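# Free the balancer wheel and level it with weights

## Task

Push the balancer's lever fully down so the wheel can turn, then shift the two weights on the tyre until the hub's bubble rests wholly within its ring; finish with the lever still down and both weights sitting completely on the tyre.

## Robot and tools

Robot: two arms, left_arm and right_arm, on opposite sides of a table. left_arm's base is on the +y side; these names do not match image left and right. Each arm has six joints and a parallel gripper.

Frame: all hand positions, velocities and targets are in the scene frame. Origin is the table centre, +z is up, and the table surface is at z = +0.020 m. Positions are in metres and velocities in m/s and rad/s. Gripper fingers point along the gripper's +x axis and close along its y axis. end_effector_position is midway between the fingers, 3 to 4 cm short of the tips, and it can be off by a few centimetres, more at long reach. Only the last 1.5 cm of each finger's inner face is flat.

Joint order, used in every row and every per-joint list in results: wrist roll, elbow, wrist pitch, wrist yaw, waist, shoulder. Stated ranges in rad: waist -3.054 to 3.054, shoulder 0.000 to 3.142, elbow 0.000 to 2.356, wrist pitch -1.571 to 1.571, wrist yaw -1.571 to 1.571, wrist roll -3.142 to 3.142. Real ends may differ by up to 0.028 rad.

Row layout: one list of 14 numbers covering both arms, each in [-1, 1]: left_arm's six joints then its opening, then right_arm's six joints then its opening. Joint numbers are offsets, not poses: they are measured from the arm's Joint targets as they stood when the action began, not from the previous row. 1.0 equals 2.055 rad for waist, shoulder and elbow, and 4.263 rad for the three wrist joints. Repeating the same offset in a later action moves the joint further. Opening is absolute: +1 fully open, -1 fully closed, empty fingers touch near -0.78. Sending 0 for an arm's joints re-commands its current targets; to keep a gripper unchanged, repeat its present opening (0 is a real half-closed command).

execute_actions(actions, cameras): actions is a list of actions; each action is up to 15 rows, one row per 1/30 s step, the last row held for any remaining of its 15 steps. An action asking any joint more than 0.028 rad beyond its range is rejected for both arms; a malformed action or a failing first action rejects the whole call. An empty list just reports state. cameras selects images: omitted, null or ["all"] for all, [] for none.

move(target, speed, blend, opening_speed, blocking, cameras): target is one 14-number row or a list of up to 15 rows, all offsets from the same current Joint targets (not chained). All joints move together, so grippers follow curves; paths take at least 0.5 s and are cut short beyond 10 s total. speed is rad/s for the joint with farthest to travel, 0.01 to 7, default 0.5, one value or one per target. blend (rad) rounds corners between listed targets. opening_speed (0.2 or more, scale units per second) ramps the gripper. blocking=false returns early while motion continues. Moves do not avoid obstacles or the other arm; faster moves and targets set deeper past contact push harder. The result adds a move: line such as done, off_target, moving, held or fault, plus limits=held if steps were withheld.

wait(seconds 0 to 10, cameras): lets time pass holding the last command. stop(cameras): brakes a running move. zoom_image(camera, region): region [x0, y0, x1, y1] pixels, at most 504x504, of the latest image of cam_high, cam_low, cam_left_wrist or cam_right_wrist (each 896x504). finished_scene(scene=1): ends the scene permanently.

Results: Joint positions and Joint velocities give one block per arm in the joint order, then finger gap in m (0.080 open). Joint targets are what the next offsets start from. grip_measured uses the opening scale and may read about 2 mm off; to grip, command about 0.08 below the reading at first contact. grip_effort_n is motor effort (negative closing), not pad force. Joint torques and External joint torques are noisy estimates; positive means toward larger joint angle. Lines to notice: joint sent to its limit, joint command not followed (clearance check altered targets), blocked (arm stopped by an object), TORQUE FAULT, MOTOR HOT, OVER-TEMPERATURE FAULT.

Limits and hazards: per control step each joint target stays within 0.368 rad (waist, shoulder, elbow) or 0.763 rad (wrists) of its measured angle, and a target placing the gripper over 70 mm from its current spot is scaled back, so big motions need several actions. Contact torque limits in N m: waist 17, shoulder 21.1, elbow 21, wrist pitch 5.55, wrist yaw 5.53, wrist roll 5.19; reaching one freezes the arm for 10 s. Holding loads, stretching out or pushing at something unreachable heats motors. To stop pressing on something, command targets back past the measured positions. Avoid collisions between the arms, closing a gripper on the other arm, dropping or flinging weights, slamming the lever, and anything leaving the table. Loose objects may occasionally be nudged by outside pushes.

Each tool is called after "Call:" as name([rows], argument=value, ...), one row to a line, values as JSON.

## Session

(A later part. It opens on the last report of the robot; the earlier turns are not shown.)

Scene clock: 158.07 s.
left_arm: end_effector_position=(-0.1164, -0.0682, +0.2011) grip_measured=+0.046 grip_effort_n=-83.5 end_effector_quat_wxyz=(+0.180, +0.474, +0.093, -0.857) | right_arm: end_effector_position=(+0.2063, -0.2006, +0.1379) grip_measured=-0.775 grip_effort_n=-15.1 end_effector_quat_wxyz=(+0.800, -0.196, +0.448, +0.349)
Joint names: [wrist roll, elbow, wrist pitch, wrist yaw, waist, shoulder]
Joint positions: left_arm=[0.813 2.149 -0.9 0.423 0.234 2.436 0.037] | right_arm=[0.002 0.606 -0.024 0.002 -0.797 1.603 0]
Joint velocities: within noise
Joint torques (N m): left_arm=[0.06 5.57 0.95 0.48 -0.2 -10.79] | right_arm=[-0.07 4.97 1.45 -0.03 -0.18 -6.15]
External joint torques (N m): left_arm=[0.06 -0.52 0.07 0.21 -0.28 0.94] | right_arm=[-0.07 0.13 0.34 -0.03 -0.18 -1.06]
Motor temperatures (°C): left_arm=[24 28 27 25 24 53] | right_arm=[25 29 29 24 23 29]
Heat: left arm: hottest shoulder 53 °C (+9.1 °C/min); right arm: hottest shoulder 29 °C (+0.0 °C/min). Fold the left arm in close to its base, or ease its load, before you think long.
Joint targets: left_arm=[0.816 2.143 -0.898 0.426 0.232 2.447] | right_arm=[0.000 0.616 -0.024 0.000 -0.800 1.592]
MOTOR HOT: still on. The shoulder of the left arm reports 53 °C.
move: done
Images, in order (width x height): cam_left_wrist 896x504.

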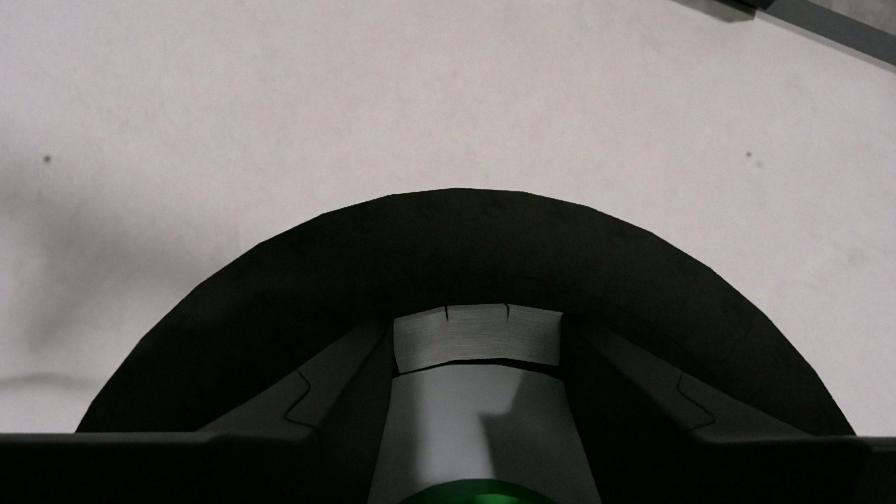

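Call:
move(target=[0,-0.0058,0.003,0,0,0,-0.02,0,0,0,0,0,0,-1], speed=0.1, cameras=["cam_left_wrist"])

Scene clock: 158.93 s.
left_arm: end_effector_position=(-0.1167, -0.0684, +0.1985) grip_measured=+0.046 grip_effort_n=-83.5 end_effector_quat_wxyz=(+0.180, +0.473, +0.092, -0.857) | right_arm: end_effector_position=(+0.2063, -0.2006, +0.1379) grip_measured=-0.775 grip_effort_n=-15.1 end_effector_quat_wxyz=(+0.800, -0.196, +0.448, +0.349)
Joint names: [wrist roll, elbow, wrist pitch, wrist yaw, waist, shoulder]
Joint positions: left_arm=[0.813 2.138 -0.887 0.423 0.234 2.436 0.037] | right_arm=[0.002 0.606 -0.024 0.002 -0.797 1.603 0]
Joint velocities: within noise
Joint torques (N m): left_arm=[0.06 5.39 0.87 0.48 -0.04 -10.83] | right_arm=[-0.06 5 1.43 -0.02 -0.17 -6.17]
External joint torques (N m): left_arm=[0.06 -0.6 0.03 0.21 -0.02 0.79] | right_arm=[-0.06 0.17 0.32 -0.03 -0.16 -1.11]
Motor temperatures (°C): left_arm=[24 28 27 25 24 53] | right_arm=[25 29 29 24 23 29]
Heat: left arm: hottest shoulder 53 °C (+9.0 °C/min); right arm: hottest shoulder 29 °C (+0.0 °C/min). Fold the left arm in close to its base, or ease its load, before you think long.
Joint targets: left_arm=[0.816 2.131 -0.885 0.426 0.232 2.447] | right_arm=[0.000 0.616 -0.024 0.000 -0.800 1.592]
MOTOR HOT: still on. The shoulder of the left arm reports 53 °C.
move: done
Images, in order (width x height): cam_left_wrist 896x504.

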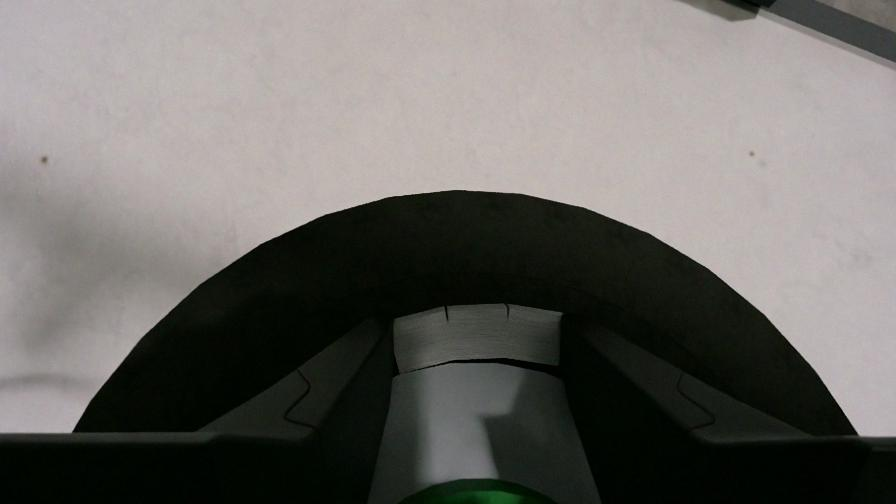

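Call:
move(target=[0,0,0,0,0,0,0.3,0,0,0,0,0,0,-1], opening_speed=0.5, cameras=["cam_left_wrist"])

Scene clock: 160.07 s.
left_arm: end_effector_position=(-0.1166, -0.0683, +0.1982) grip_measured=+0.296 grip_effort_n=14.7 end_effector_quat_wxyz=(+0.180, +0.473, +0.092, -0.857) | right_arm: end_effector_position=(+0.2063, -0.2006, +0.1379) grip_measured=-0.775 grip_effort_n=-15.1 end_effector_quat_wxyz=(+0.800, -0.196, +0.448, +0.349)
Joint names: [wrist roll, elbow, wrist pitch, wrist yaw, waist, shoulder]
Joint positions: left_arm=[0.813 2.137 -0.886 0.423 0.234 2.436 0.048] | right_arm=[0.002 0.606 -0.024 0.002 -0.797 1.603 0]
Joint velocities: within noise
Joint torques (N m): left_arm=[0.03 5.46 0.83 0.45 -0.14 -10.82] | right_arm=[-0.06 4.99 1.43 -0.03 -0.22 -6.23]
External joint torques (N m): left_arm=[0.03 -0.63 -0.05 0.19 -0.14 0.9] | right_arm=[-0.06 0.18 0.33 -0.03 -0.22 -1.16]
Motor temperatures (°C): left_arm=[24 28 27 25 24 53] | right_arm=[25 29 29 24 23 29]
Heat: left arm: hottest shoulder 53 °C (+9.1 °C/min); right arm: hottest shoulder 29 °C (+0.0 °C/min). Fold the left arm in close to its base, or ease its load, before you think long.
Joint targets: left_arm=[0.816 2.131 -0.885 0.426 0.232 2.447] | right_arm=[0.000 0.616 -0.024 0.000 -0.800 1.592]
MOTOR HOT: still on. The shoulder of the left arm reports 53 °C.
move: done
Images, in order (width x height): cam_left_wrist 896x504.

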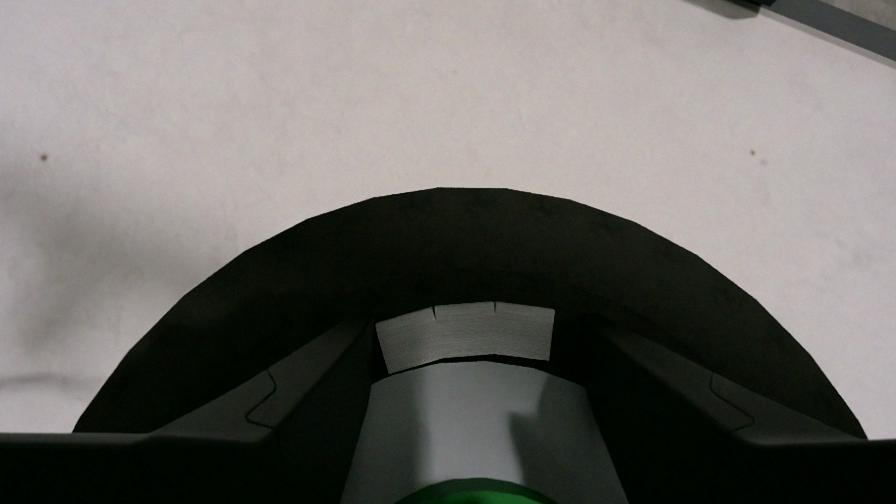

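Call:
move([
  [0,0.014,-0.0162,0,0,-0.0197,0.3,0,0,0,0,0,0,-1],
  [0,0.022,-0.03,0,0,-0.0487,0.3,0,0,0,0,0,0,-1],
  [-0.0957,0,-0.0647,-0.05,0.008,-0.15,0.3,0,0,0,0,0,0,-1],
  [-0.1914,-0.017,-0.0647,-0.1,0.0156,-0.2005,0.3,0,0,0,0,0,0,-1],
], speed=[0.1,0.3,0.7,0.8], cameras=["cam_left_wrist","cam_high"])

Call:
zoom_image(camera="cam_left_wrist", region=[320, 40, 720, 440])

Scene clock: 163.57 s.
left_arm: end_effector_position=(-0.0259, -0.0214, +0.3424) grip_measured=+0.297 grip_effort_n=13.7 end_effector_quat_wxyz=(+0.522, +0.414, +0.326, -0.670) | right_arm: end_effector_position=(+0.2063, -0.2006, +0.1379) grip_measured=-0.775 grip_effort_n=-15.1 end_effector_quat_wxyz=(+0.800, -0.196, +0.448, +0.349)
Joint names: [wrist roll, elbow, wrist pitch, wrist yaw, waist, shoulder]
Joint positions: left_arm=[0.002 2.102 -1.161 0.006 0.263 2.052 0.048] | right_arm=[0.002 0.606 -0.024 0.002 -0.797 1.603 0]
Joint velocities: within noise
Joint torques (N m): left_arm=[-0.1 5.65 0.91 -0.27 -0.05 -11.67] | right_arm=[-0.06 5.04 1.45 -0.02 -0.16 -6.22]
External joint torques (N m): left_arm=[-0.1 -0.28 -0.09 -0.27 -0.06 -2.34] | right_arm=[-0.06 0.17 0.33 -0.01 -0.16 -1.15]
Motor temperatures (°C): left_arm=[24 28 27 25 24 53] | right_arm=[25 29 29 24 23 29]
Heat: left arm: hottest shoulder 53 °C (+8.1 °C/min); right arm: hottest shoulder 29 °C (+0.0 °C/min). Fold the left arm in close to its base, or ease its load, before you think long.
Joint targets: left_arm=[0.000 2.096 -1.161 0.000 0.264 2.035] | right_arm=[0.000 0.616 -0.024 0.000 -0.800 1.592]
MOTOR HOT: still on. The shoulder of the left arm reports 53 °C.
move: done
Images, in order (width x height): cam_high 896x504, cam_left_wrist 896x504.

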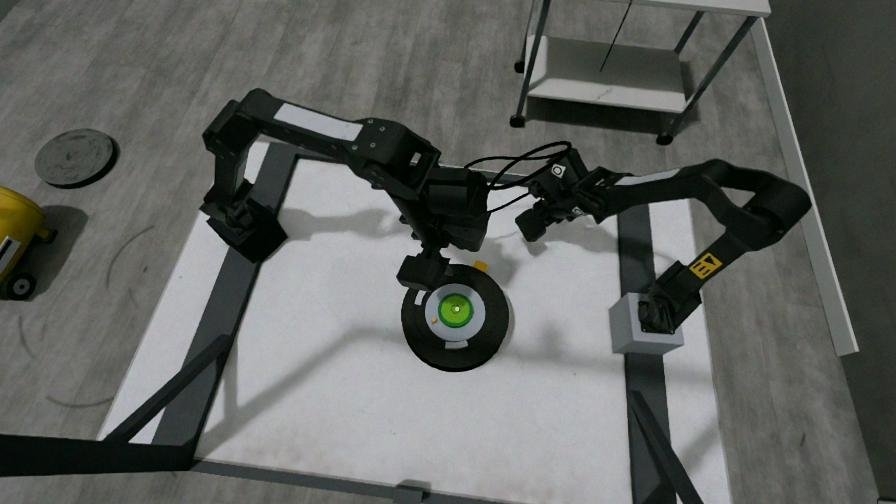

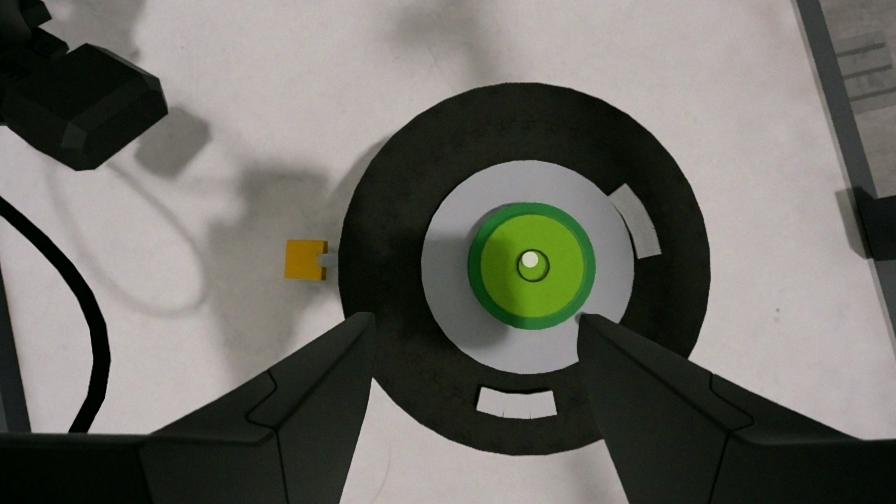

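Scaled by 1.260 from the camera's 896x504 image, which has a finer 1280x720 frame.

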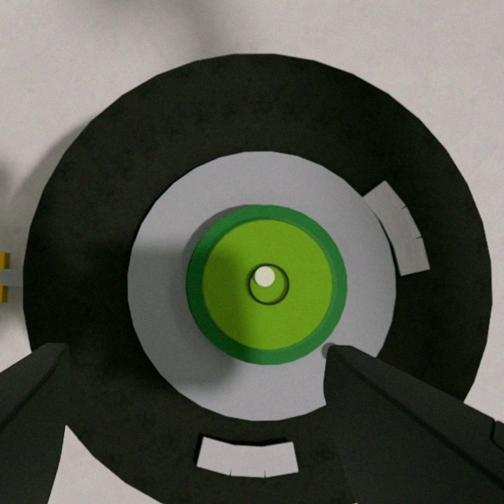

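Call:
zoom_image(camera="cam_left_wrist", region=[480, 215, 580, 315])

Call:
zoom_image(camera="cam_high", region=[430, 285, 480, 335])

Scaled by 5.040 from the camera's 896x504 image, which has a finer 1280x720 frame.

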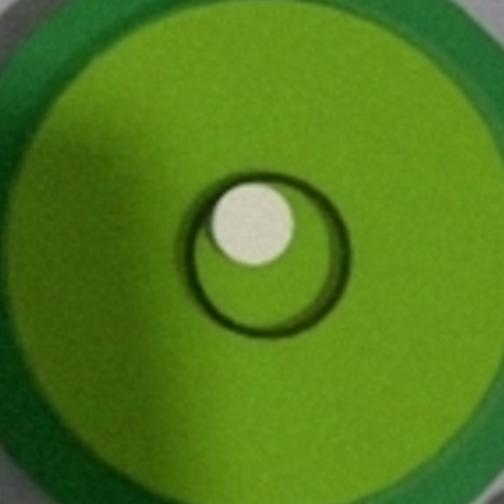

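Scaled by 10.080 from the camera's 896x504 image, which has a finer 1280x720 frame.

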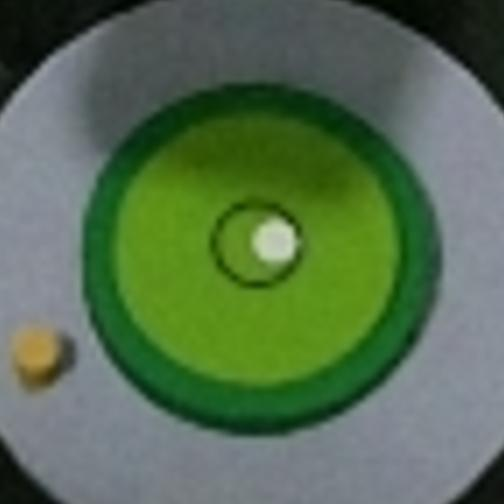

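Call:
wait(seconds=1.5, cameras=["cam_left_wrist","cam_high"])

Call:
zoom_image(camera="cam_left_wrist", region=[480, 215, 580, 315])

Call:
zoom_image(camera="cam_high", region=[430, 285, 480, 335])

Scene clock: 165.70 s.
left_arm: end_effector_position=(-0.0259, -0.0214, +0.3424) grip_measured=+0.297 grip_effort_n=13.7 end_effector_quat_wxyz=(+0.522, +0.414, +0.326, -0.670) | right_arm: end_effector_position=(+0.2063, -0.2006, +0.1379) grip_measured=-0.775 grip_effort_n=-15.1 end_effector_quat_wxyz=(+0.800, -0.196, +0.448, +0.349)
Joint names: [wrist roll, elbow, wrist pitch, wrist yaw, waist, shoulder]
Joint positions: left_arm=[0.001 2.102 -1.161 0.006 0.263 2.052 0.048] | right_arm=[0.002 0.606 -0.024 0.002 -0.797 1.603 0]
Joint velocities: within noise
Joint torques (N m): left_arm=[-0.12 5.56 0.88 -0.26 -0.01 -11.52] | right_arm=[-0.06 4.96 1.44 -0.03 -0.16 -6.15]
External joint torques (N m): left_arm=[-0.12 -0.37 -0.12 -0.26 -0.07 -2.19] | right_arm=[-0.06 0.08 0.31 -0.03 -0.16 -1.05]
Motor temperatures (°C): left_arm=[24 28 27 25 24 53] | right_arm=[25 29 29 24 23 29]
Heat: left arm: hottest shoulder 53 °C (+8.0 °C/min); right arm: hottest shoulder 29 °C (+0.0 °C/min). Fold the left arm in close to its base, or ease its load, before you think long.
Joint targets: left_arm=[0.000 2.096 -1.161 0.000 0.264 2.035] | right_arm=[0.000 0.616 -0.024 0.000 -0.800 1.592]
Tool commands: left_gripper/opening=+0.3 right_gripper/opening=-1.0
MOTOR HOT: still on. The shoulder of the left arm reports 53 °C.
wait: 1.50 s; at rest from the start
Images, in order (width x height): cam_high 896x504, cam_left_wrist 896x504.

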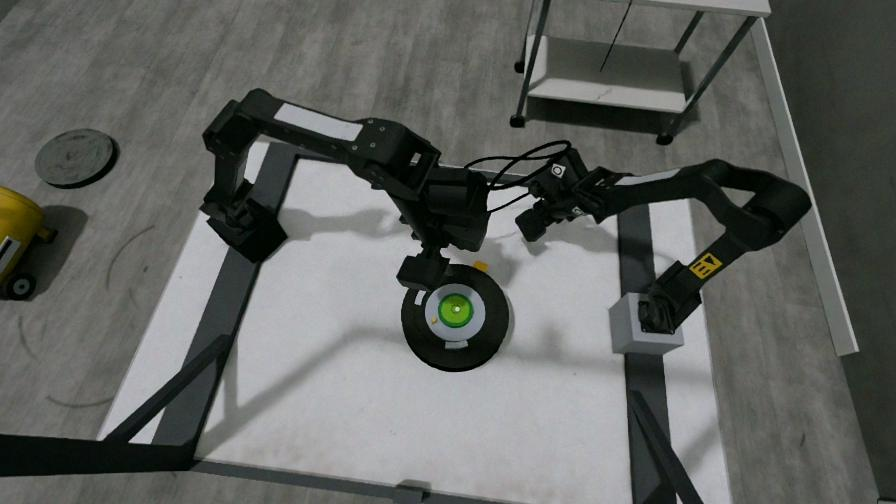

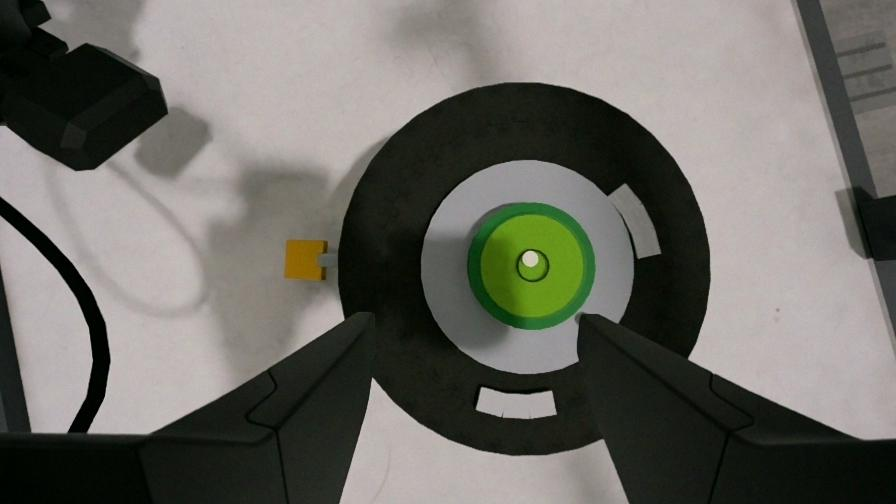

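Scaled by 5.040 from the camera's 896x504 image, which has a finer 1280x720 frame.

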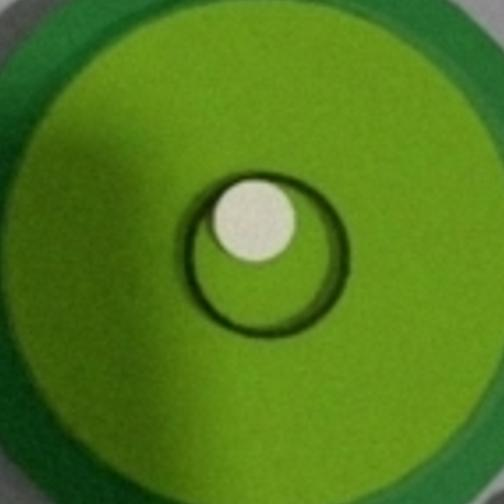

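Scaled by 10.080 from the camera's 896x504 image, which has a finer 1280x720 frame.

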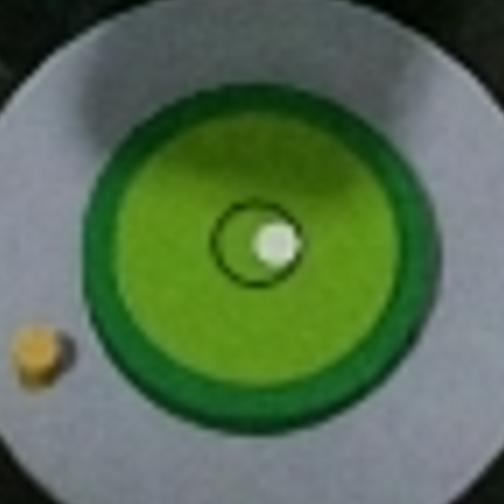

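Call:
wait(seconds=3, cameras=["cam_left_wrist","cam_high"])

Call:
zoom_image(camera="cam_left_wrist", region=[480, 215, 580, 315])

Scene clock: 168.93 s.
left_arm: end_effector_position=(-0.0259, -0.0214, +0.3424) grip_measured=+0.297 grip_effort_n=13.7 end_effector_quat_wxyz=(+0.522, +0.414, +0.326, -0.670) | right_arm: end_effector_position=(+0.2063, -0.2006, +0.1379) grip_measured=-0.775 grip_effort_n=-14.7 end_effector_quat_wxyz=(+0.800, -0.196, +0.448, +0.349)
Joint names: [wrist roll, elbow, wrist pitch, wrist yaw, waist, shoulder]
Joint positions: left_arm=[0.001 2.102 -1.161 0.006 0.263 2.052 0.048] | right_arm=[0.002 0.606 -0.024 0.002 -0.797 1.603 0]
Joint velocities: within noise
Joint torques (N m): left_arm=[-0.08 5.47 0.88 -0.24 -0.03 -11.52] | right_arm=[-0.06 4.97 1.43 -0.03 -0.17 -6.17]
External joint torques (N m): left_arm=[-0.08 -0.5 -0.14 -0.23 -0.11 -2.17] | right_arm=[-0.07 0.1 0.3 -0.04 -0.15 -1.07]
Motor temperatures (°C): left_arm=[24 28 27 25 24 52] | right_arm=[25 29 29 24 23 30]
Heat: left arm: hottest shoulder 52 °C (+6.0 °C/min); right arm: hottest shoulder 30 °C (+1.0 °C/min). Fold the left arm in close to its base, or ease its load, before you think long.
Joint targets: left_arm=[0.000 2.096 -1.161 0.000 0.264 2.035] | right_arm=[0.000 0.616 -0.024 0.000 -0.800 1.592]
Tool commands: left_gripper/opening=+0.3 right_gripper/opening=-1.0
MOTOR HOT: still on. The shoulder of the left arm reports 52 °C.
wait: 3.00 s; at rest from the start
Images, in order (width x height): cam_high 896x504, cam_left_wrist 896x504.

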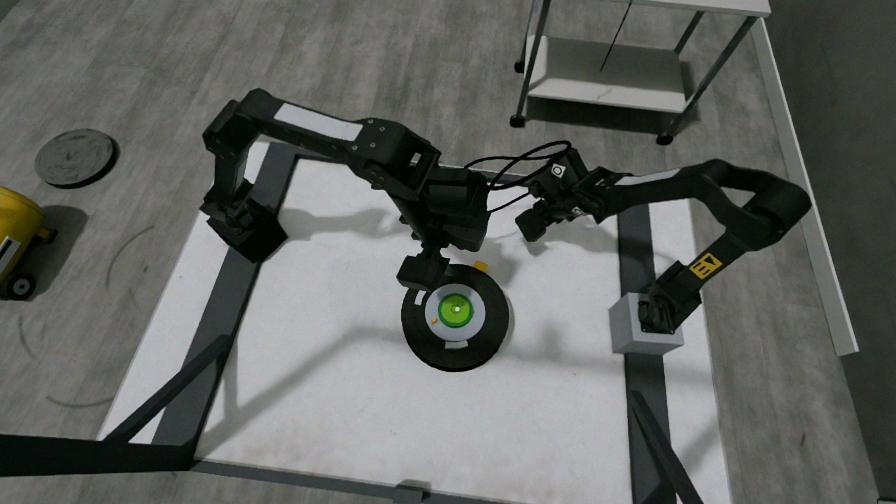

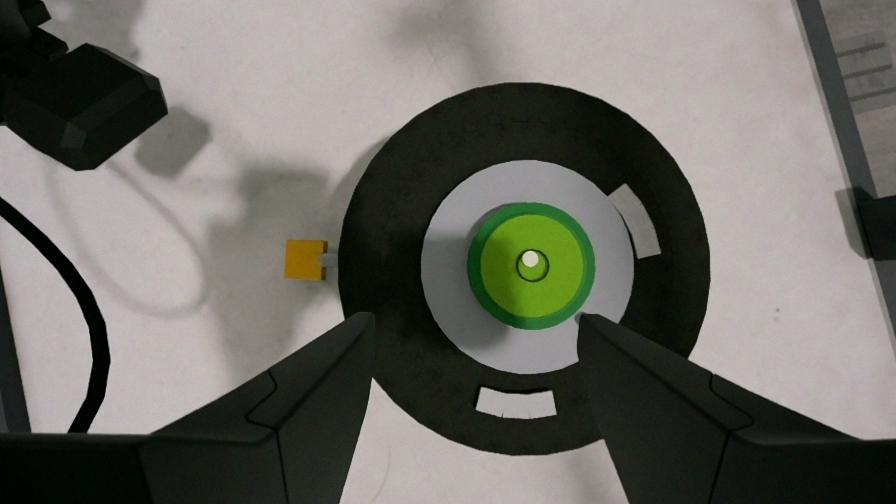

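Scaled by 5.040 from the camera's 896x504 image, which has a finer 1280x720 frame.

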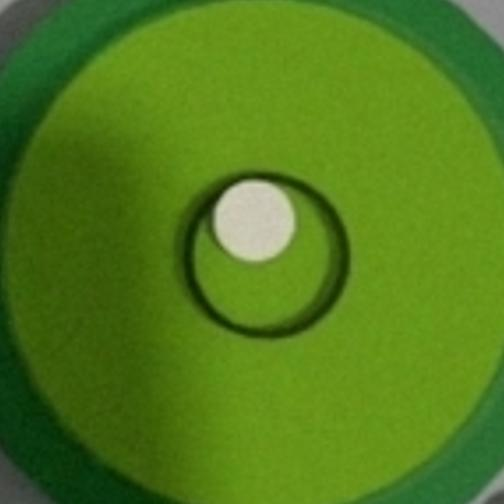

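Call:
move(target=[0.0047,-0.1007,-0.0167,0,-0.032,0.052,0.45,0,0,0,0,0,0,-1], speed=0.5, cameras=["cam_left_wrist"])

Scene clock: 171.10 s.
left_arm: end_effector_position=(-0.0418, +0.0311, +0.2341) grip_measured=+0.447 grip_effort_n=14.7 end_effector_quat_wxyz=(+0.430, +0.547, +0.395, -0.600) | right_arm: end_effector_position=(+0.2063, -0.2006, +0.1379) grip_measured=-0.775 grip_effort_n=-14.7 end_effector_quat_wxyz=(+0.800, -0.196, +0.448, +0.349)
Joint names: [wrist roll, elbow, wrist pitch, wrist yaw, waist, shoulder]
Joint positions: left_arm=[0.016 1.892 -1.231 0.005 0.198 2.142 0.055] | right_arm=[0.002 0.606 -0.024 0.002 -0.797 1.603 0]
Joint velocities: within noise
Joint torques (N m): left_arm=[0.07 5.59 0.24 -0.21 -0.03 -9.77] | right_arm=[-0.06 5.01 1.43 -0.01 -0.18 -6.14]
External joint torques (N m): left_arm=[0.07 0.01 -0.2 -0.22 0.02 -0.2] | right_arm=[-0.06 0.18 0.33 0 -0.21 -1.08]
Motor temperatures (°C): left_arm=[24 28 27 25 24 51] | right_arm=[25 30 29 24 23 30]
Heat: left arm: hottest shoulder 51 °C (+6.1 °C/min); right arm: hottest shoulder 30 °C (+1.0 °C/min). Fold the left arm in close to its base, or ease its load, before you think long.
Joint targets: left_arm=[0.020 1.889 -1.232 0.000 0.198 2.142] | right_arm=[0.000 0.616 -0.024 0.000 -0.800 1.592]
MOTOR HOT: still on. The shoulder of the left arm reports 51 °C.
move: done
Images, in order (width x height): cam_left_wrist 896x504.

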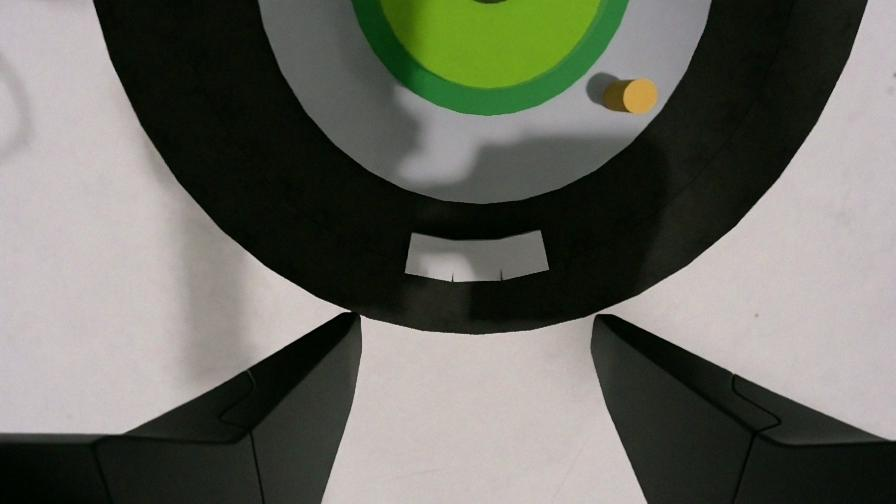

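Call:
move(target=[0,-0.0297,0.0192,0,0,0.0136,0.45,0,0,0,0,0,0,-1], speed=0.2, cameras=["cam_left_wrist"])

Scene clock: 172.43 s.
left_arm: end_effector_position=(-0.0429, +0.0276, +0.2116) grip_measured=+0.447 grip_effort_n=14.7 end_effector_quat_wxyz=(+0.431, +0.546, +0.395, -0.600) | right_arm: end_effector_position=(+0.2063, -0.2006, +0.1379) grip_measured=-0.775 grip_effort_n=-14.7 end_effector_quat_wxyz=(+0.800, -0.196, +0.448, +0.349)
Joint names: [wrist roll, elbow, wrist pitch, wrist yaw, waist, shoulder]
Joint positions: left_arm=[0.016 1.833 -1.152 0.005 0.198 2.161 0.055] | right_arm=[0.002 0.606 -0.024 0.002 -0.797 1.603 0]
Joint velocities: within noise
Joint torques (N m): left_arm=[0.1 5.27 0.47 -0.21 0.04 -9.18] | right_arm=[-0.05 4.96 1.43 -0.03 -0.14 -6.21]
External joint torques (N m): left_arm=[0.1 -0.4 -0.03 -0.21 -0.03 0.55] | right_arm=[-0.05 0.13 0.32 -0.04 -0.13 -1.15]
Motor temperatures (°C): left_arm=[24 28 27 25 24 51] | right_arm=[25 30 29 24 23 30]
Heat: left arm: hottest shoulder 51 °C (+6.1 °C/min); right arm: hottest shoulder 30 °C (+1.0 °C/min). Fold the left arm in close to its base, or ease its load, before you think long.
Joint targets: left_arm=[0.020 1.828 -1.150 0.000 0.198 2.170] | right_arm=[0.000 0.616 -0.024 0.000 -0.800 1.592]
MOTOR HOT: still on. The shoulder of the left arm reports 51 °C.
move: done
Images, in order (width x height): cam_left_wrist 896x504.

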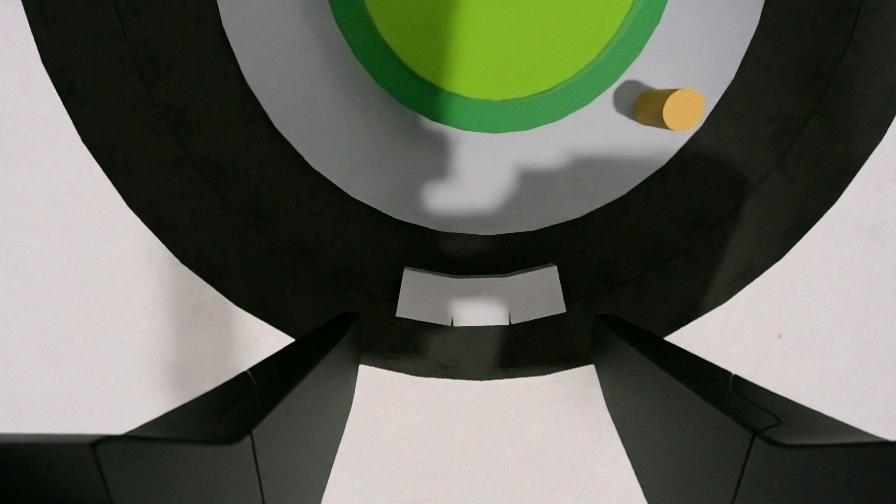

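Call:
move(target=[0,-0.0073,0.0045,0,0,0.0054,0.45,0,0,0,0,0,0,-1], speed=0.15, cameras=["cam_left_wrist"])

Scene clock: 173.63 s.
left_arm: end_effector_position=(-0.0430, +0.0273, +0.2042) grip_measured=+0.447 grip_effort_n=14.7 end_effector_quat_wxyz=(+0.430, +0.548, +0.396, -0.599) | right_arm: end_effector_position=(+0.2063, -0.2006, +0.1379) grip_measured=-0.775 grip_effort_n=-14.7 end_effector_quat_wxyz=(+0.800, -0.196, +0.448, +0.349)
Joint names: [wrist roll, elbow, wrist pitch, wrist yaw, waist, shoulder]
Joint positions: left_arm=[0.016 1.819 -1.133 0.005 0.198 2.171 0.055] | right_arm=[0.002 0.606 -0.024 0.002 -0.797 1.603 0]
Joint velocities: within noise
Joint torques (N m): left_arm=[0.07 5.1 0.44 -0.23 -0.04 -8.96] | right_arm=[-0.05 4.96 1.45 -0.02 -0.17 -6.16]
External joint torques (N m): left_arm=[0.07 -0.52 -0.03 -0.24 0.03 0.79] | right_arm=[-0.05 0.13 0.34 -0.02 -0.16 -1.06]
Motor temperatures (°C): left_arm=[24 28 27 25 24 51] | right_arm=[25 30 29 24 23 30]
Heat: left arm: hottest shoulder 51 °C (+6.0 °C/min); right arm: hottest shoulder 30 °C (+1.0 °C/min). Fold the left arm in close to its base, or ease its load, before you think long.
Joint targets: left_arm=[0.020 1.813 -1.131 0.000 0.198 2.181] | right_arm=[0.000 0.616 -0.024 0.000 -0.800 1.592]
MOTOR HOT: still on. The shoulder of the left arm reports 51 °C.
move: done
Images, in order (width x height): cam_left_wrist 896x504.

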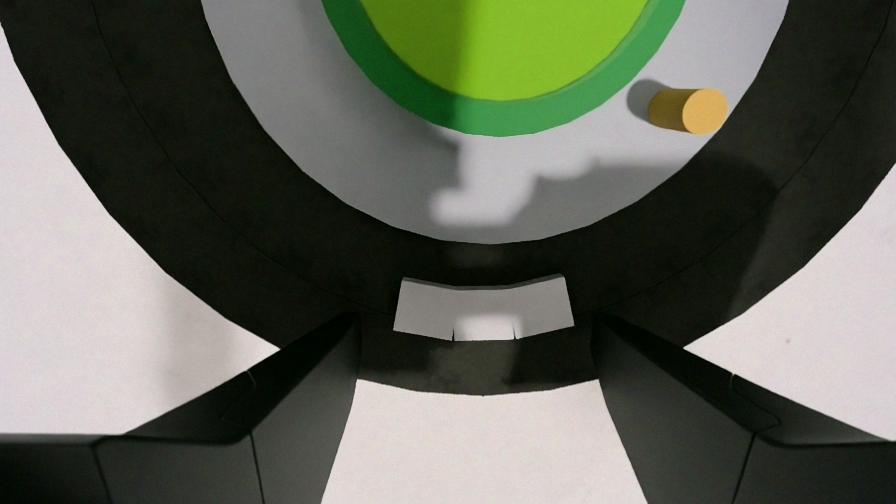

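Call:
move(target=[0,-0.0058,0.0025,0,-0.0012,0,0.45,0,0,0,0,0,0,-1], speed=0.15, cameras=[])

Call:
move(target=[0,0,0,0,0,0,-0.02,0,0,0,0,0,0,-1], opening_speed=0.7, cameras=["cam_left_wrist"])

Scene clock: 174.73 s.
left_arm: end_effector_position=(-0.0428, +0.0278, +0.2012) grip_measured=+0.447 grip_effort_n=14.7 end_effector_quat_wxyz=(+0.429, +0.548, +0.396, -0.598) | right_arm: end_effector_position=(+0.2063, -0.2006, +0.1379) grip_measured=-0.775 grip_effort_n=-14.7 end_effector_quat_wxyz=(+0.800, -0.196, +0.448, +0.349)
Joint names: [wrist roll, elbow, wrist pitch, wrist yaw, waist, shoulder]
Joint positions: left_arm=[0.016 1.807 -1.122 0.005 0.198 2.171 0.055] | right_arm=[0.002 0.606 -0.024 0.002 -0.797 1.603 0]
Joint velocities: within noise
Joint torques (N m): left_arm=[0.1 5.13 0.41 -0.22 -0.32 -8.92] | right_arm=[-0.06 5.01 1.45 -0.02 -0.16 -6.16]
External joint torques (N m): left_arm=[0.1 -0.48 -0.05 -0.22 -0.33 0.83] | right_arm=[-0.06 0.22 0.35 -0.02 -0.16 -1.13]
Motor temperatures (°C): left_arm=[24 28 27 25 24 50] | right_arm=[25 30 29 24 23 30]
Heat: left arm: hottest shoulder 50 °C (+5.0 °C/min); right arm: hottest shoulder 30 °C (+1.0 °C/min). Fold the left arm in close to its base, or ease its load, before you think long.
Joint targets: left_arm=[0.020 1.801 -1.120 0.000 0.196 2.181] | right_arm=[0.000 0.616 -0.024 0.000 -0.800 1.592]
MOTOR HOT: still on. The shoulder of the left arm reports 50 °C.
move: done
No camera images: "cameras" was empty.

Scene clock: 175.63 s.
left_arm: end_effector_position=(-0.0428, +0.0277, +0.2012) grip_measured=+0.053 grip_effort_n=-83.5 end_effector_quat_wxyz=(+0.429, +0.548, +0.396, -0.598) | right_arm: end_effector_position=(+0.2063, -0.2006, +0.1379) grip_measured=-0.775 grip_effort_n=-15.1 end_effector_quat_wxyz=(+0.800, -0.196, +0.448, +0.349)
Joint names: [wrist roll, elbow, wrist pitch, wrist yaw, waist, shoulder]
Joint positions: left_arm=[0.016 1.807 -1.122 0.005 0.198 2.171 0.037] | right_arm=[0.002 0.606 -0.024 0.002 -0.797 1.603 0]
Joint velocities: within noise
Joint torques (N m): left_arm=[0.08 5.02 0.42 -0.23 -0.22 -8.81] | right_arm=[-0.06 5 1.43 -0.02 -0.19 -6.21]
External joint torques (N m): left_arm=[0.08 -0.64 -0.05 -0.23 -0.22 1.02] | right_arm=[-0.06 0.06 0.29 -0.03 -0.18 -1.06]
Motor temperatures (°C): left_arm=[24 27 27 25 24 50] | right_arm=[25 30 29 24 23 30]
Heat: left arm: hottest shoulder 50 °C (+4.0 °C/min); right arm: hottest shoulder 30 °C (+1.0 °C/min). Fold the left arm in close to its base, or ease its load, before you think long.
Joint targets: left_arm=[0.020 1.801 -1.120 0.000 0.196 2.181] | right_arm=[0.000 0.616 -0.024 0.000 -0.800 1.592]
MOTOR HOT: still on. The shoulder of the left arm reports 50 °C.
move: done
Images, in order (width x height): cam_left_wrist 896x504.

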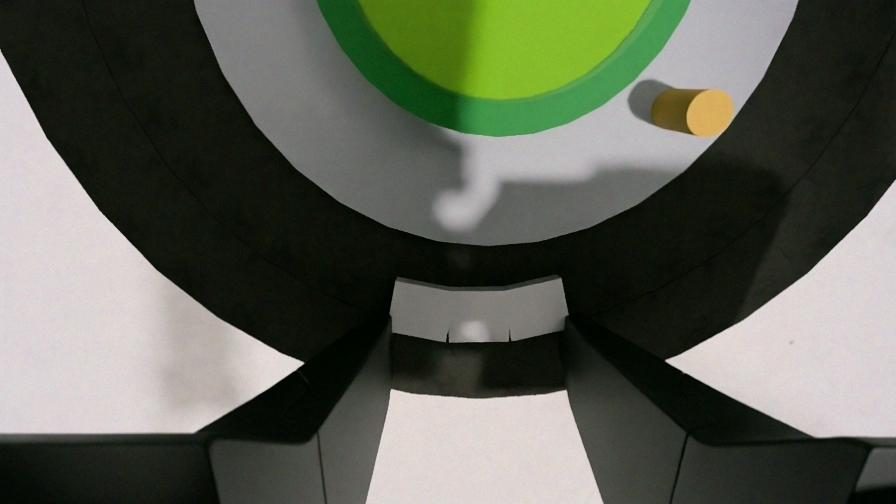

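Call:
move([
  [0,0.0345,-0.0164,0,0,-0.0151,-0.02,0,0,0,0,0,0,-1],
  [0,0.0652,-0.022,0,0.0058,0.0122,-0.02,0,0,0,0,0,0,-1],
], speed=[0.15,0.2], cameras=["cam_left_wrist"])

Scene clock: 178.27 s.
left_arm: end_effector_position=(-0.0419, +0.0200, +0.2199) grip_measured=+0.053 grip_effort_n=-83.5 end_effector_quat_wxyz=(+0.431, +0.547, +0.399, -0.597) | right_arm: end_effector_position=(+0.2063, -0.2006, +0.1379) grip_measured=-0.775 grip_effort_n=-15.1 end_effector_quat_wxyz=(+0.800, -0.196, +0.448, +0.349)
Joint names: [wrist roll, elbow, wrist pitch, wrist yaw, waist, shoulder]
Joint positions: left_arm=[0.016 1.923 -1.213 0.005 0.205 2.196 0.037] | right_arm=[0.002 0.606 -0.024 0.002 -0.797 1.603 0]
Joint velocities: within noise
Joint torques (N m): left_arm=[0.09 7.32 0.2 -0.21 0.14 -9.2] | right_arm=[-0.07 5.01 1.43 -0.04 -0.22 -6.18]
External joint torques (N m): left_arm=[0.08 1.66 -0.26 -0.21 0.21 0.8] | right_arm=[-0.07 0.18 0.32 -0.04 -0.19 -1.09]
Motor temperatures (°C): left_arm=[24 28 27 25 24 49] | right_arm=[25 30 29 24 23 30]
Heat: left arm: hottest shoulder 49 °C (+3.0 °C/min); right arm: hottest shoulder 30 °C (+1.0 °C/min). Fold the left arm in close to its base, or ease its load, before you think long.
Joint targets: left_arm=[0.020 1.935 -1.214 0.000 0.207 2.206] | right_arm=[0.000 0.616 -0.024 0.000 -0.800 1.592]
MOTOR HOT: still on. The shoulder of the left arm reports 49 °C.
move: done
Images, in order (width x height): cam_left_wrist 896x504.

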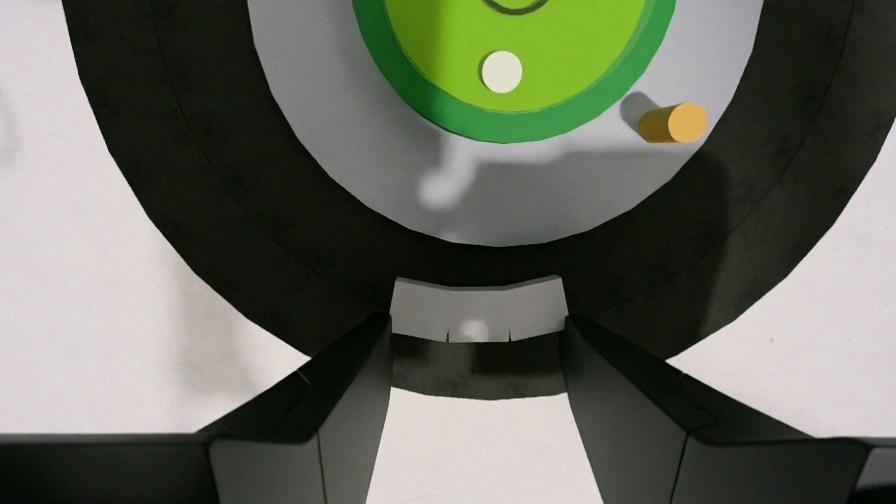

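Call:
move(target=[0,-0.0246,0.0118,0,0.0027,0.0068,-0.02,0,0,0,0,0,0,-1], speed=0.12, cameras=["cam_left_wrist"])

Scene clock: 179.33 s.
left_arm: end_effector_position=(-0.0405, +0.0169, +0.2060) grip_measured=+0.053 grip_effort_n=-83.5 end_effector_quat_wxyz=(+0.433, +0.546, +0.400, -0.596) | right_arm: end_effector_position=(+0.2063, -0.2006, +0.1379) grip_measured=-0.775 grip_effort_n=-14.7 end_effector_quat_wxyz=(+0.800, -0.196, +0.448, +0.349)
Joint names: [wrist roll, elbow, wrist pitch, wrist yaw, waist, shoulder]
Joint positions: left_arm=[0.016 1.89 -1.166 0.005 0.21 2.21 0.037] | right_arm=[0.002 0.606 -0.024 0.002 -0.797 1.603 0]
Joint velocities: within noise
Joint torques (N m): left_arm=[0.1 5.22 0.42 -0.23 0.3 -9.29] | right_arm=[-0.06 5 1.44 -0.02 -0.19 -6.19]
External joint torques (N m): left_arm=[0.1 -0.44 -0.06 -0.23 0.37 0.75] | right_arm=[-0.06 0.17 0.33 -0.02 -0.2 -1.13]
Motor temperatures (°C): left_arm=[24 28 27 25 24 49] | right_arm=[25 30 29 24 23 30]
Heat: left arm: hottest shoulder 49 °C (+4.0 °C/min); right arm: hottest shoulder 30 °C (+1.0 °C/min). Fold the left arm in close to its base, or ease its load, before you think long.
Joint targets: left_arm=[0.020 1.885 -1.163 0.000 0.213 2.220] | right_arm=[0.000 0.616 -0.024 0.000 -0.800 1.592]
MOTOR HOT: still on. The shoulder of the left arm reports 49 °C.
move: done
Images, in order (width x height): cam_left_wrist 896x504.

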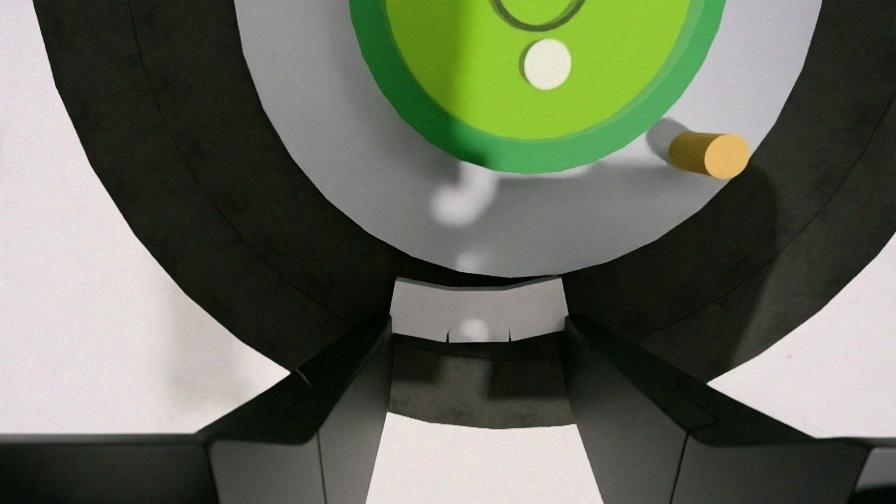

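Call:
move(target=[0,-0.0097,-0.0012,0,-0.0054,0,-0.02,0,0,0,0,0,0,-1], speed=0.12, cameras=["cam_left_wrist"])

Scene clock: 180.63 s.
left_arm: end_effector_position=(-0.0416, +0.0228, +0.2008) grip_measured=+0.053 grip_effort_n=-83.5 end_effector_quat_wxyz=(+0.427, +0.553, +0.403, -0.591) | right_arm: end_effector_position=(+0.2063, -0.2006, +0.1379) grip_measured=-0.775 grip_effort_n=-15.1 end_effector_quat_wxyz=(+0.800, -0.196, +0.448, +0.349)
Joint names: [wrist roll, elbow, wrist pitch, wrist yaw, waist, shoulder]
Joint positions: left_arm=[0.016 1.871 -1.168 0.005 0.204 2.21 0.037] | right_arm=[0.002 0.606 -0.024 0.002 -0.797 1.603 0]
Joint velocities: within noise
Joint torques (N m): left_arm=[0.08 5.07 0.17 -0.2 -0.22 -9.17] | right_arm=[-0.06 5 1.44 -0.02 -0.19 -6.16]
External joint torques (N m): left_arm=[0.08 -0.49 -0.24 -0.2 -0.22 0.78] | right_arm=[-0.06 0.13 0.32 -0.01 -0.21 -1.05]
Motor temperatures (°C): left_arm=[24 27 27 25 24 49] | right_arm=[25 30 29 24 23 30]
Heat: left arm: hottest shoulder 49 °C (+4.0 °C/min); right arm: hottest shoulder 30 °C (+1.0 °C/min). Fold the left arm in close to its base, or ease its load, before you think long.
Joint targets: left_arm=[0.020 1.865 -1.169 0.000 0.202 2.220] | right_arm=[0.000 0.616 -0.024 0.000 -0.800 1.592]
MOTOR HOT: still on. The shoulder of the left arm reports 49 °C.
move: done
Images, in order (width x height): cam_left_wrist 896x504.

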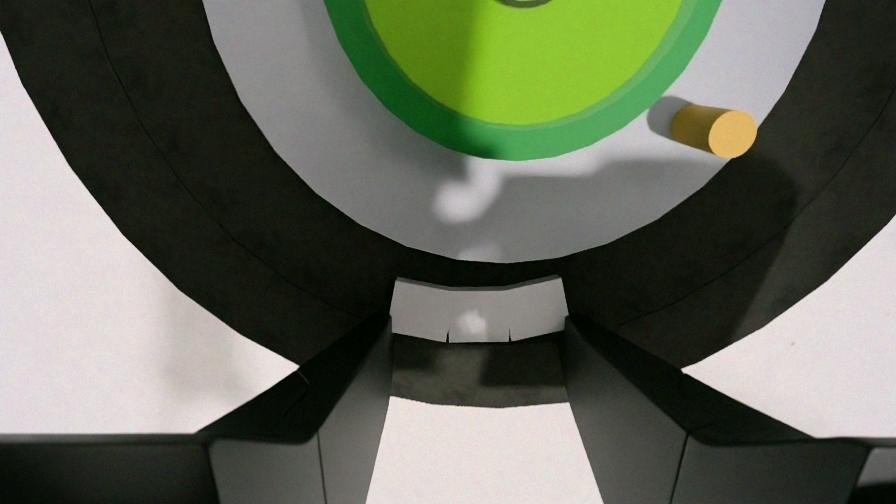

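Call:
move(target=[0,-0.003,0.0015,0,0,0,0.3,0,0,0,0,0,0,-1], opening_speed=0.5, speed=0.1, cameras=["cam_left_wrist"])

Scene clock: 181.93 s.
left_arm: end_effector_position=(-0.0414, +0.0234, +0.1992) grip_measured=+0.296 grip_effort_n=14.7 end_effector_quat_wxyz=(+0.426, +0.554, +0.403, -0.590) | right_arm: end_effector_position=(+0.2063, -0.2006, +0.1379) grip_measured=-0.775 grip_effort_n=-14.7 end_effector_quat_wxyz=(+0.800, -0.196, +0.448, +0.349)
Joint names: [wrist roll, elbow, wrist pitch, wrist yaw, waist, shoulder]
Joint positions: left_arm=[0.016 1.865 -1.164 0.005 0.204 2.21 0.048] | right_arm=[0.002 0.606 -0.024 0.002 -0.797 1.603 0]
Joint velocities: within noise
Joint torques (N m): left_arm=[0.06 5.11 0.39 -0.22 -0.17 -9.32] | right_arm=[-0.06 4.96 1.42 -0.02 -0.2 -6.19]
External joint torques (N m): left_arm=[0.06 -0.5 -0.04 -0.22 -0.18 0.67] | right_arm=[-0.06 0.09 0.3 -0.02 -0.2 -1.08]
Motor temperatures (°C): left_arm=[24 27 26 25 24 48] | right_arm=[25 30 29 24 23 30]
Heat: left arm: hottest shoulder 48 °C (+3.0 °C/min); right arm: hottest shoulder 30 °C (+1.0 °C/min). Fold the left arm in close to its base, or ease its load, before you think long.
Joint targets: left_arm=[0.020 1.858 -1.162 0.000 0.202 2.220] | right_arm=[0.000 0.616 -0.024 0.000 -0.800 1.592]
MOTOR HOT: still on. The shoulder of the left arm reports 48 °C.
move: done
Images, in order (width x height): cam_left_wrist 896x504.

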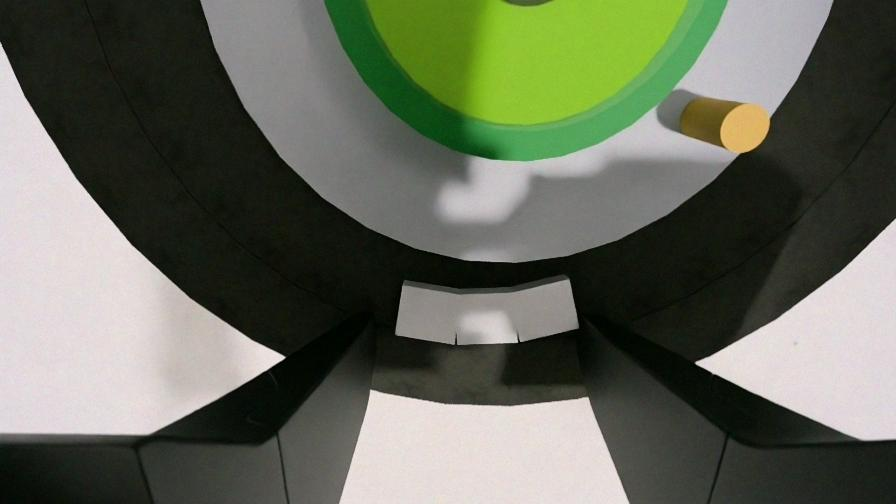

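Call:
move([
  [0,0,0,0,0,0,0.4,0,0,0,0,0,0,-1],
  [0,0.0345,-0.0164,0,0,-0.0131,0.4,0,0,0,0,0,0,-1],
  [-0.0047,0.1158,0.0002,0,0.0302,-0.09,0.4,0,0,0,0,0,0,-1],
], speed=[0.2,0.15,0.7], cameras=["cam_left_wrist","cam_high"])

Call:
zoom_image(camera="cam_left_wrist", region=[480, 215, 580, 315])

Call:
zoom_image(camera="cam_high", region=[430, 285, 480, 335])

Scene clock: 184.23 s.
left_arm: end_effector_position=(-0.0247, -0.0183, +0.3496) grip_measured=+0.397 grip_effort_n=14.7 end_effector_quat_wxyz=(+0.525, +0.410, +0.323, -0.672) | right_arm: end_effector_position=(+0.2063, -0.2006, +0.1379) grip_measured=-0.775 grip_effort_n=-14.7 end_effector_quat_wxyz=(+0.800, -0.196, +0.448, +0.349)
Joint names: [wrist roll, elbow, wrist pitch, wrist yaw, waist, shoulder]
Joint positions: left_arm=[0.001 2.097 -1.163 0.004 0.263 2.032 0.053] | right_arm=[0.002 0.606 -0.024 0.002 -0.797 1.603 0]
Joint velocities: within noise
Joint torques (N m): left_arm=[-0.09 6.1 1.02 -0.16 0.1 -9.28] | right_arm=[-0.06 5 1.43 -0.04 -0.19 -6.19]
External joint torques (N m): left_arm=[-0.09 0.18 0 -0.15 0.03 -0.08] | right_arm=[-0.06 0.17 0.33 -0.04 -0.19 -1.1]
Motor temperatures (°C): left_arm=[24 27 26 25 24 48] | right_arm=[25 30 29 24 23 30]
Heat: left arm: hottest shoulder 48 °C (+3.0 °C/min); right arm: hottest shoulder 30 °C (+1.0 °C/min). Fold the left arm in close to its base, or ease its load, before you think long.
Joint targets: left_arm=[0.000 2.096 -1.162 0.000 0.264 2.035] | right_arm=[0.000 0.616 -0.024 0.000 -0.800 1.592]
MOTOR HOT: still on. The shoulder of the left arm reports 48 °C.
move: done
Images, in order (width x height): cam_high 896x504, cam_left_wrist 896x504.

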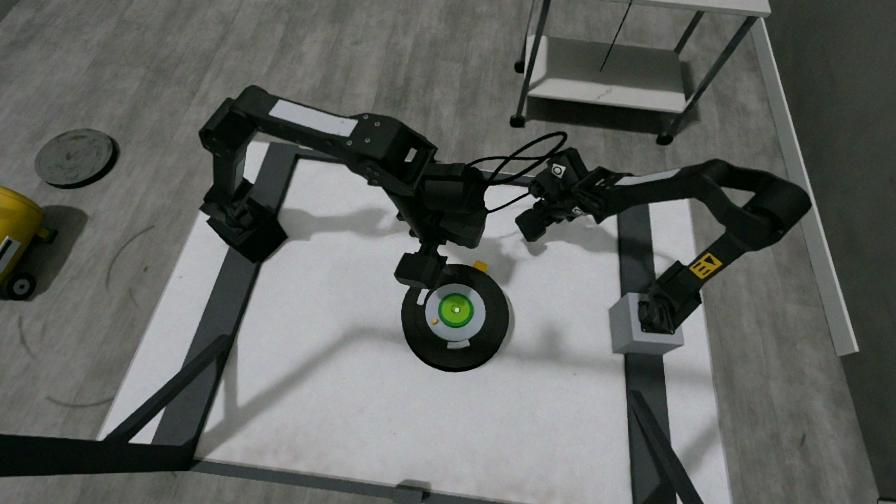

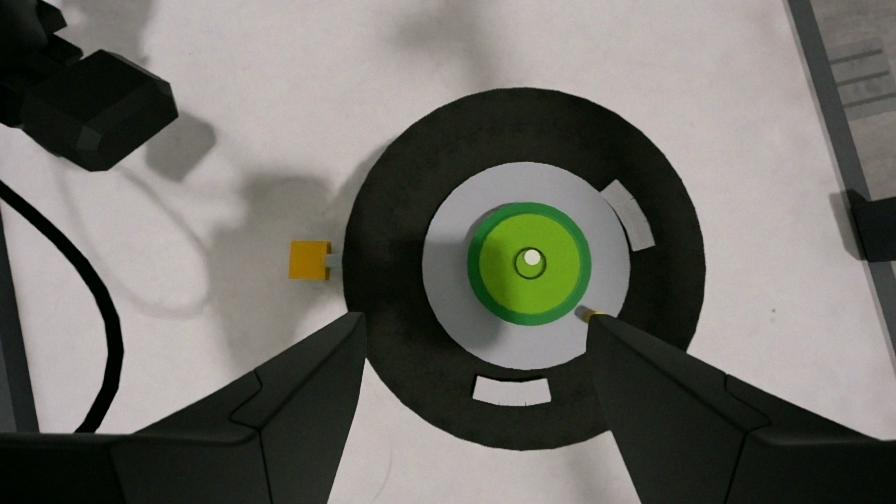

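Scaled by 5.040 from the camera's 896x504 image, which has a finer 1280x720 frame.

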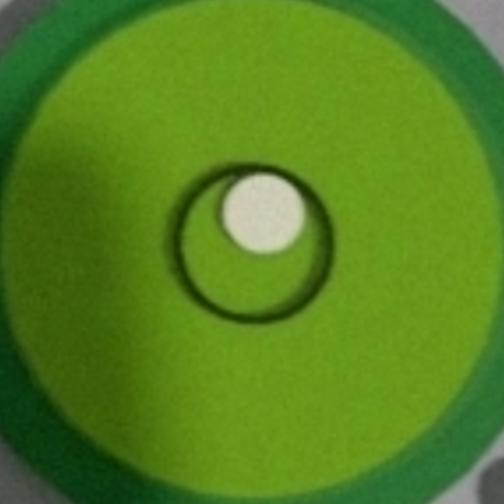

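Scaled by 10.080 from the camera's 896x504 image, which has a finer 1280x720 frame.

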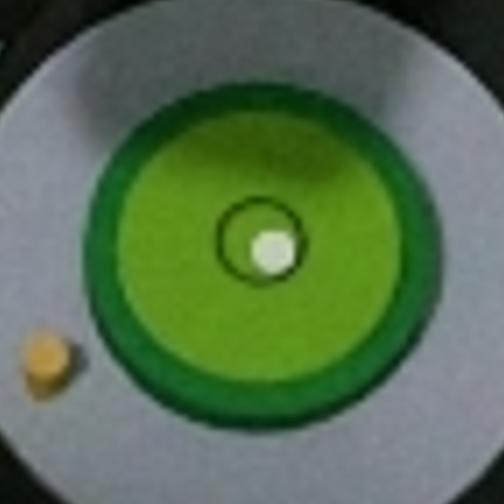

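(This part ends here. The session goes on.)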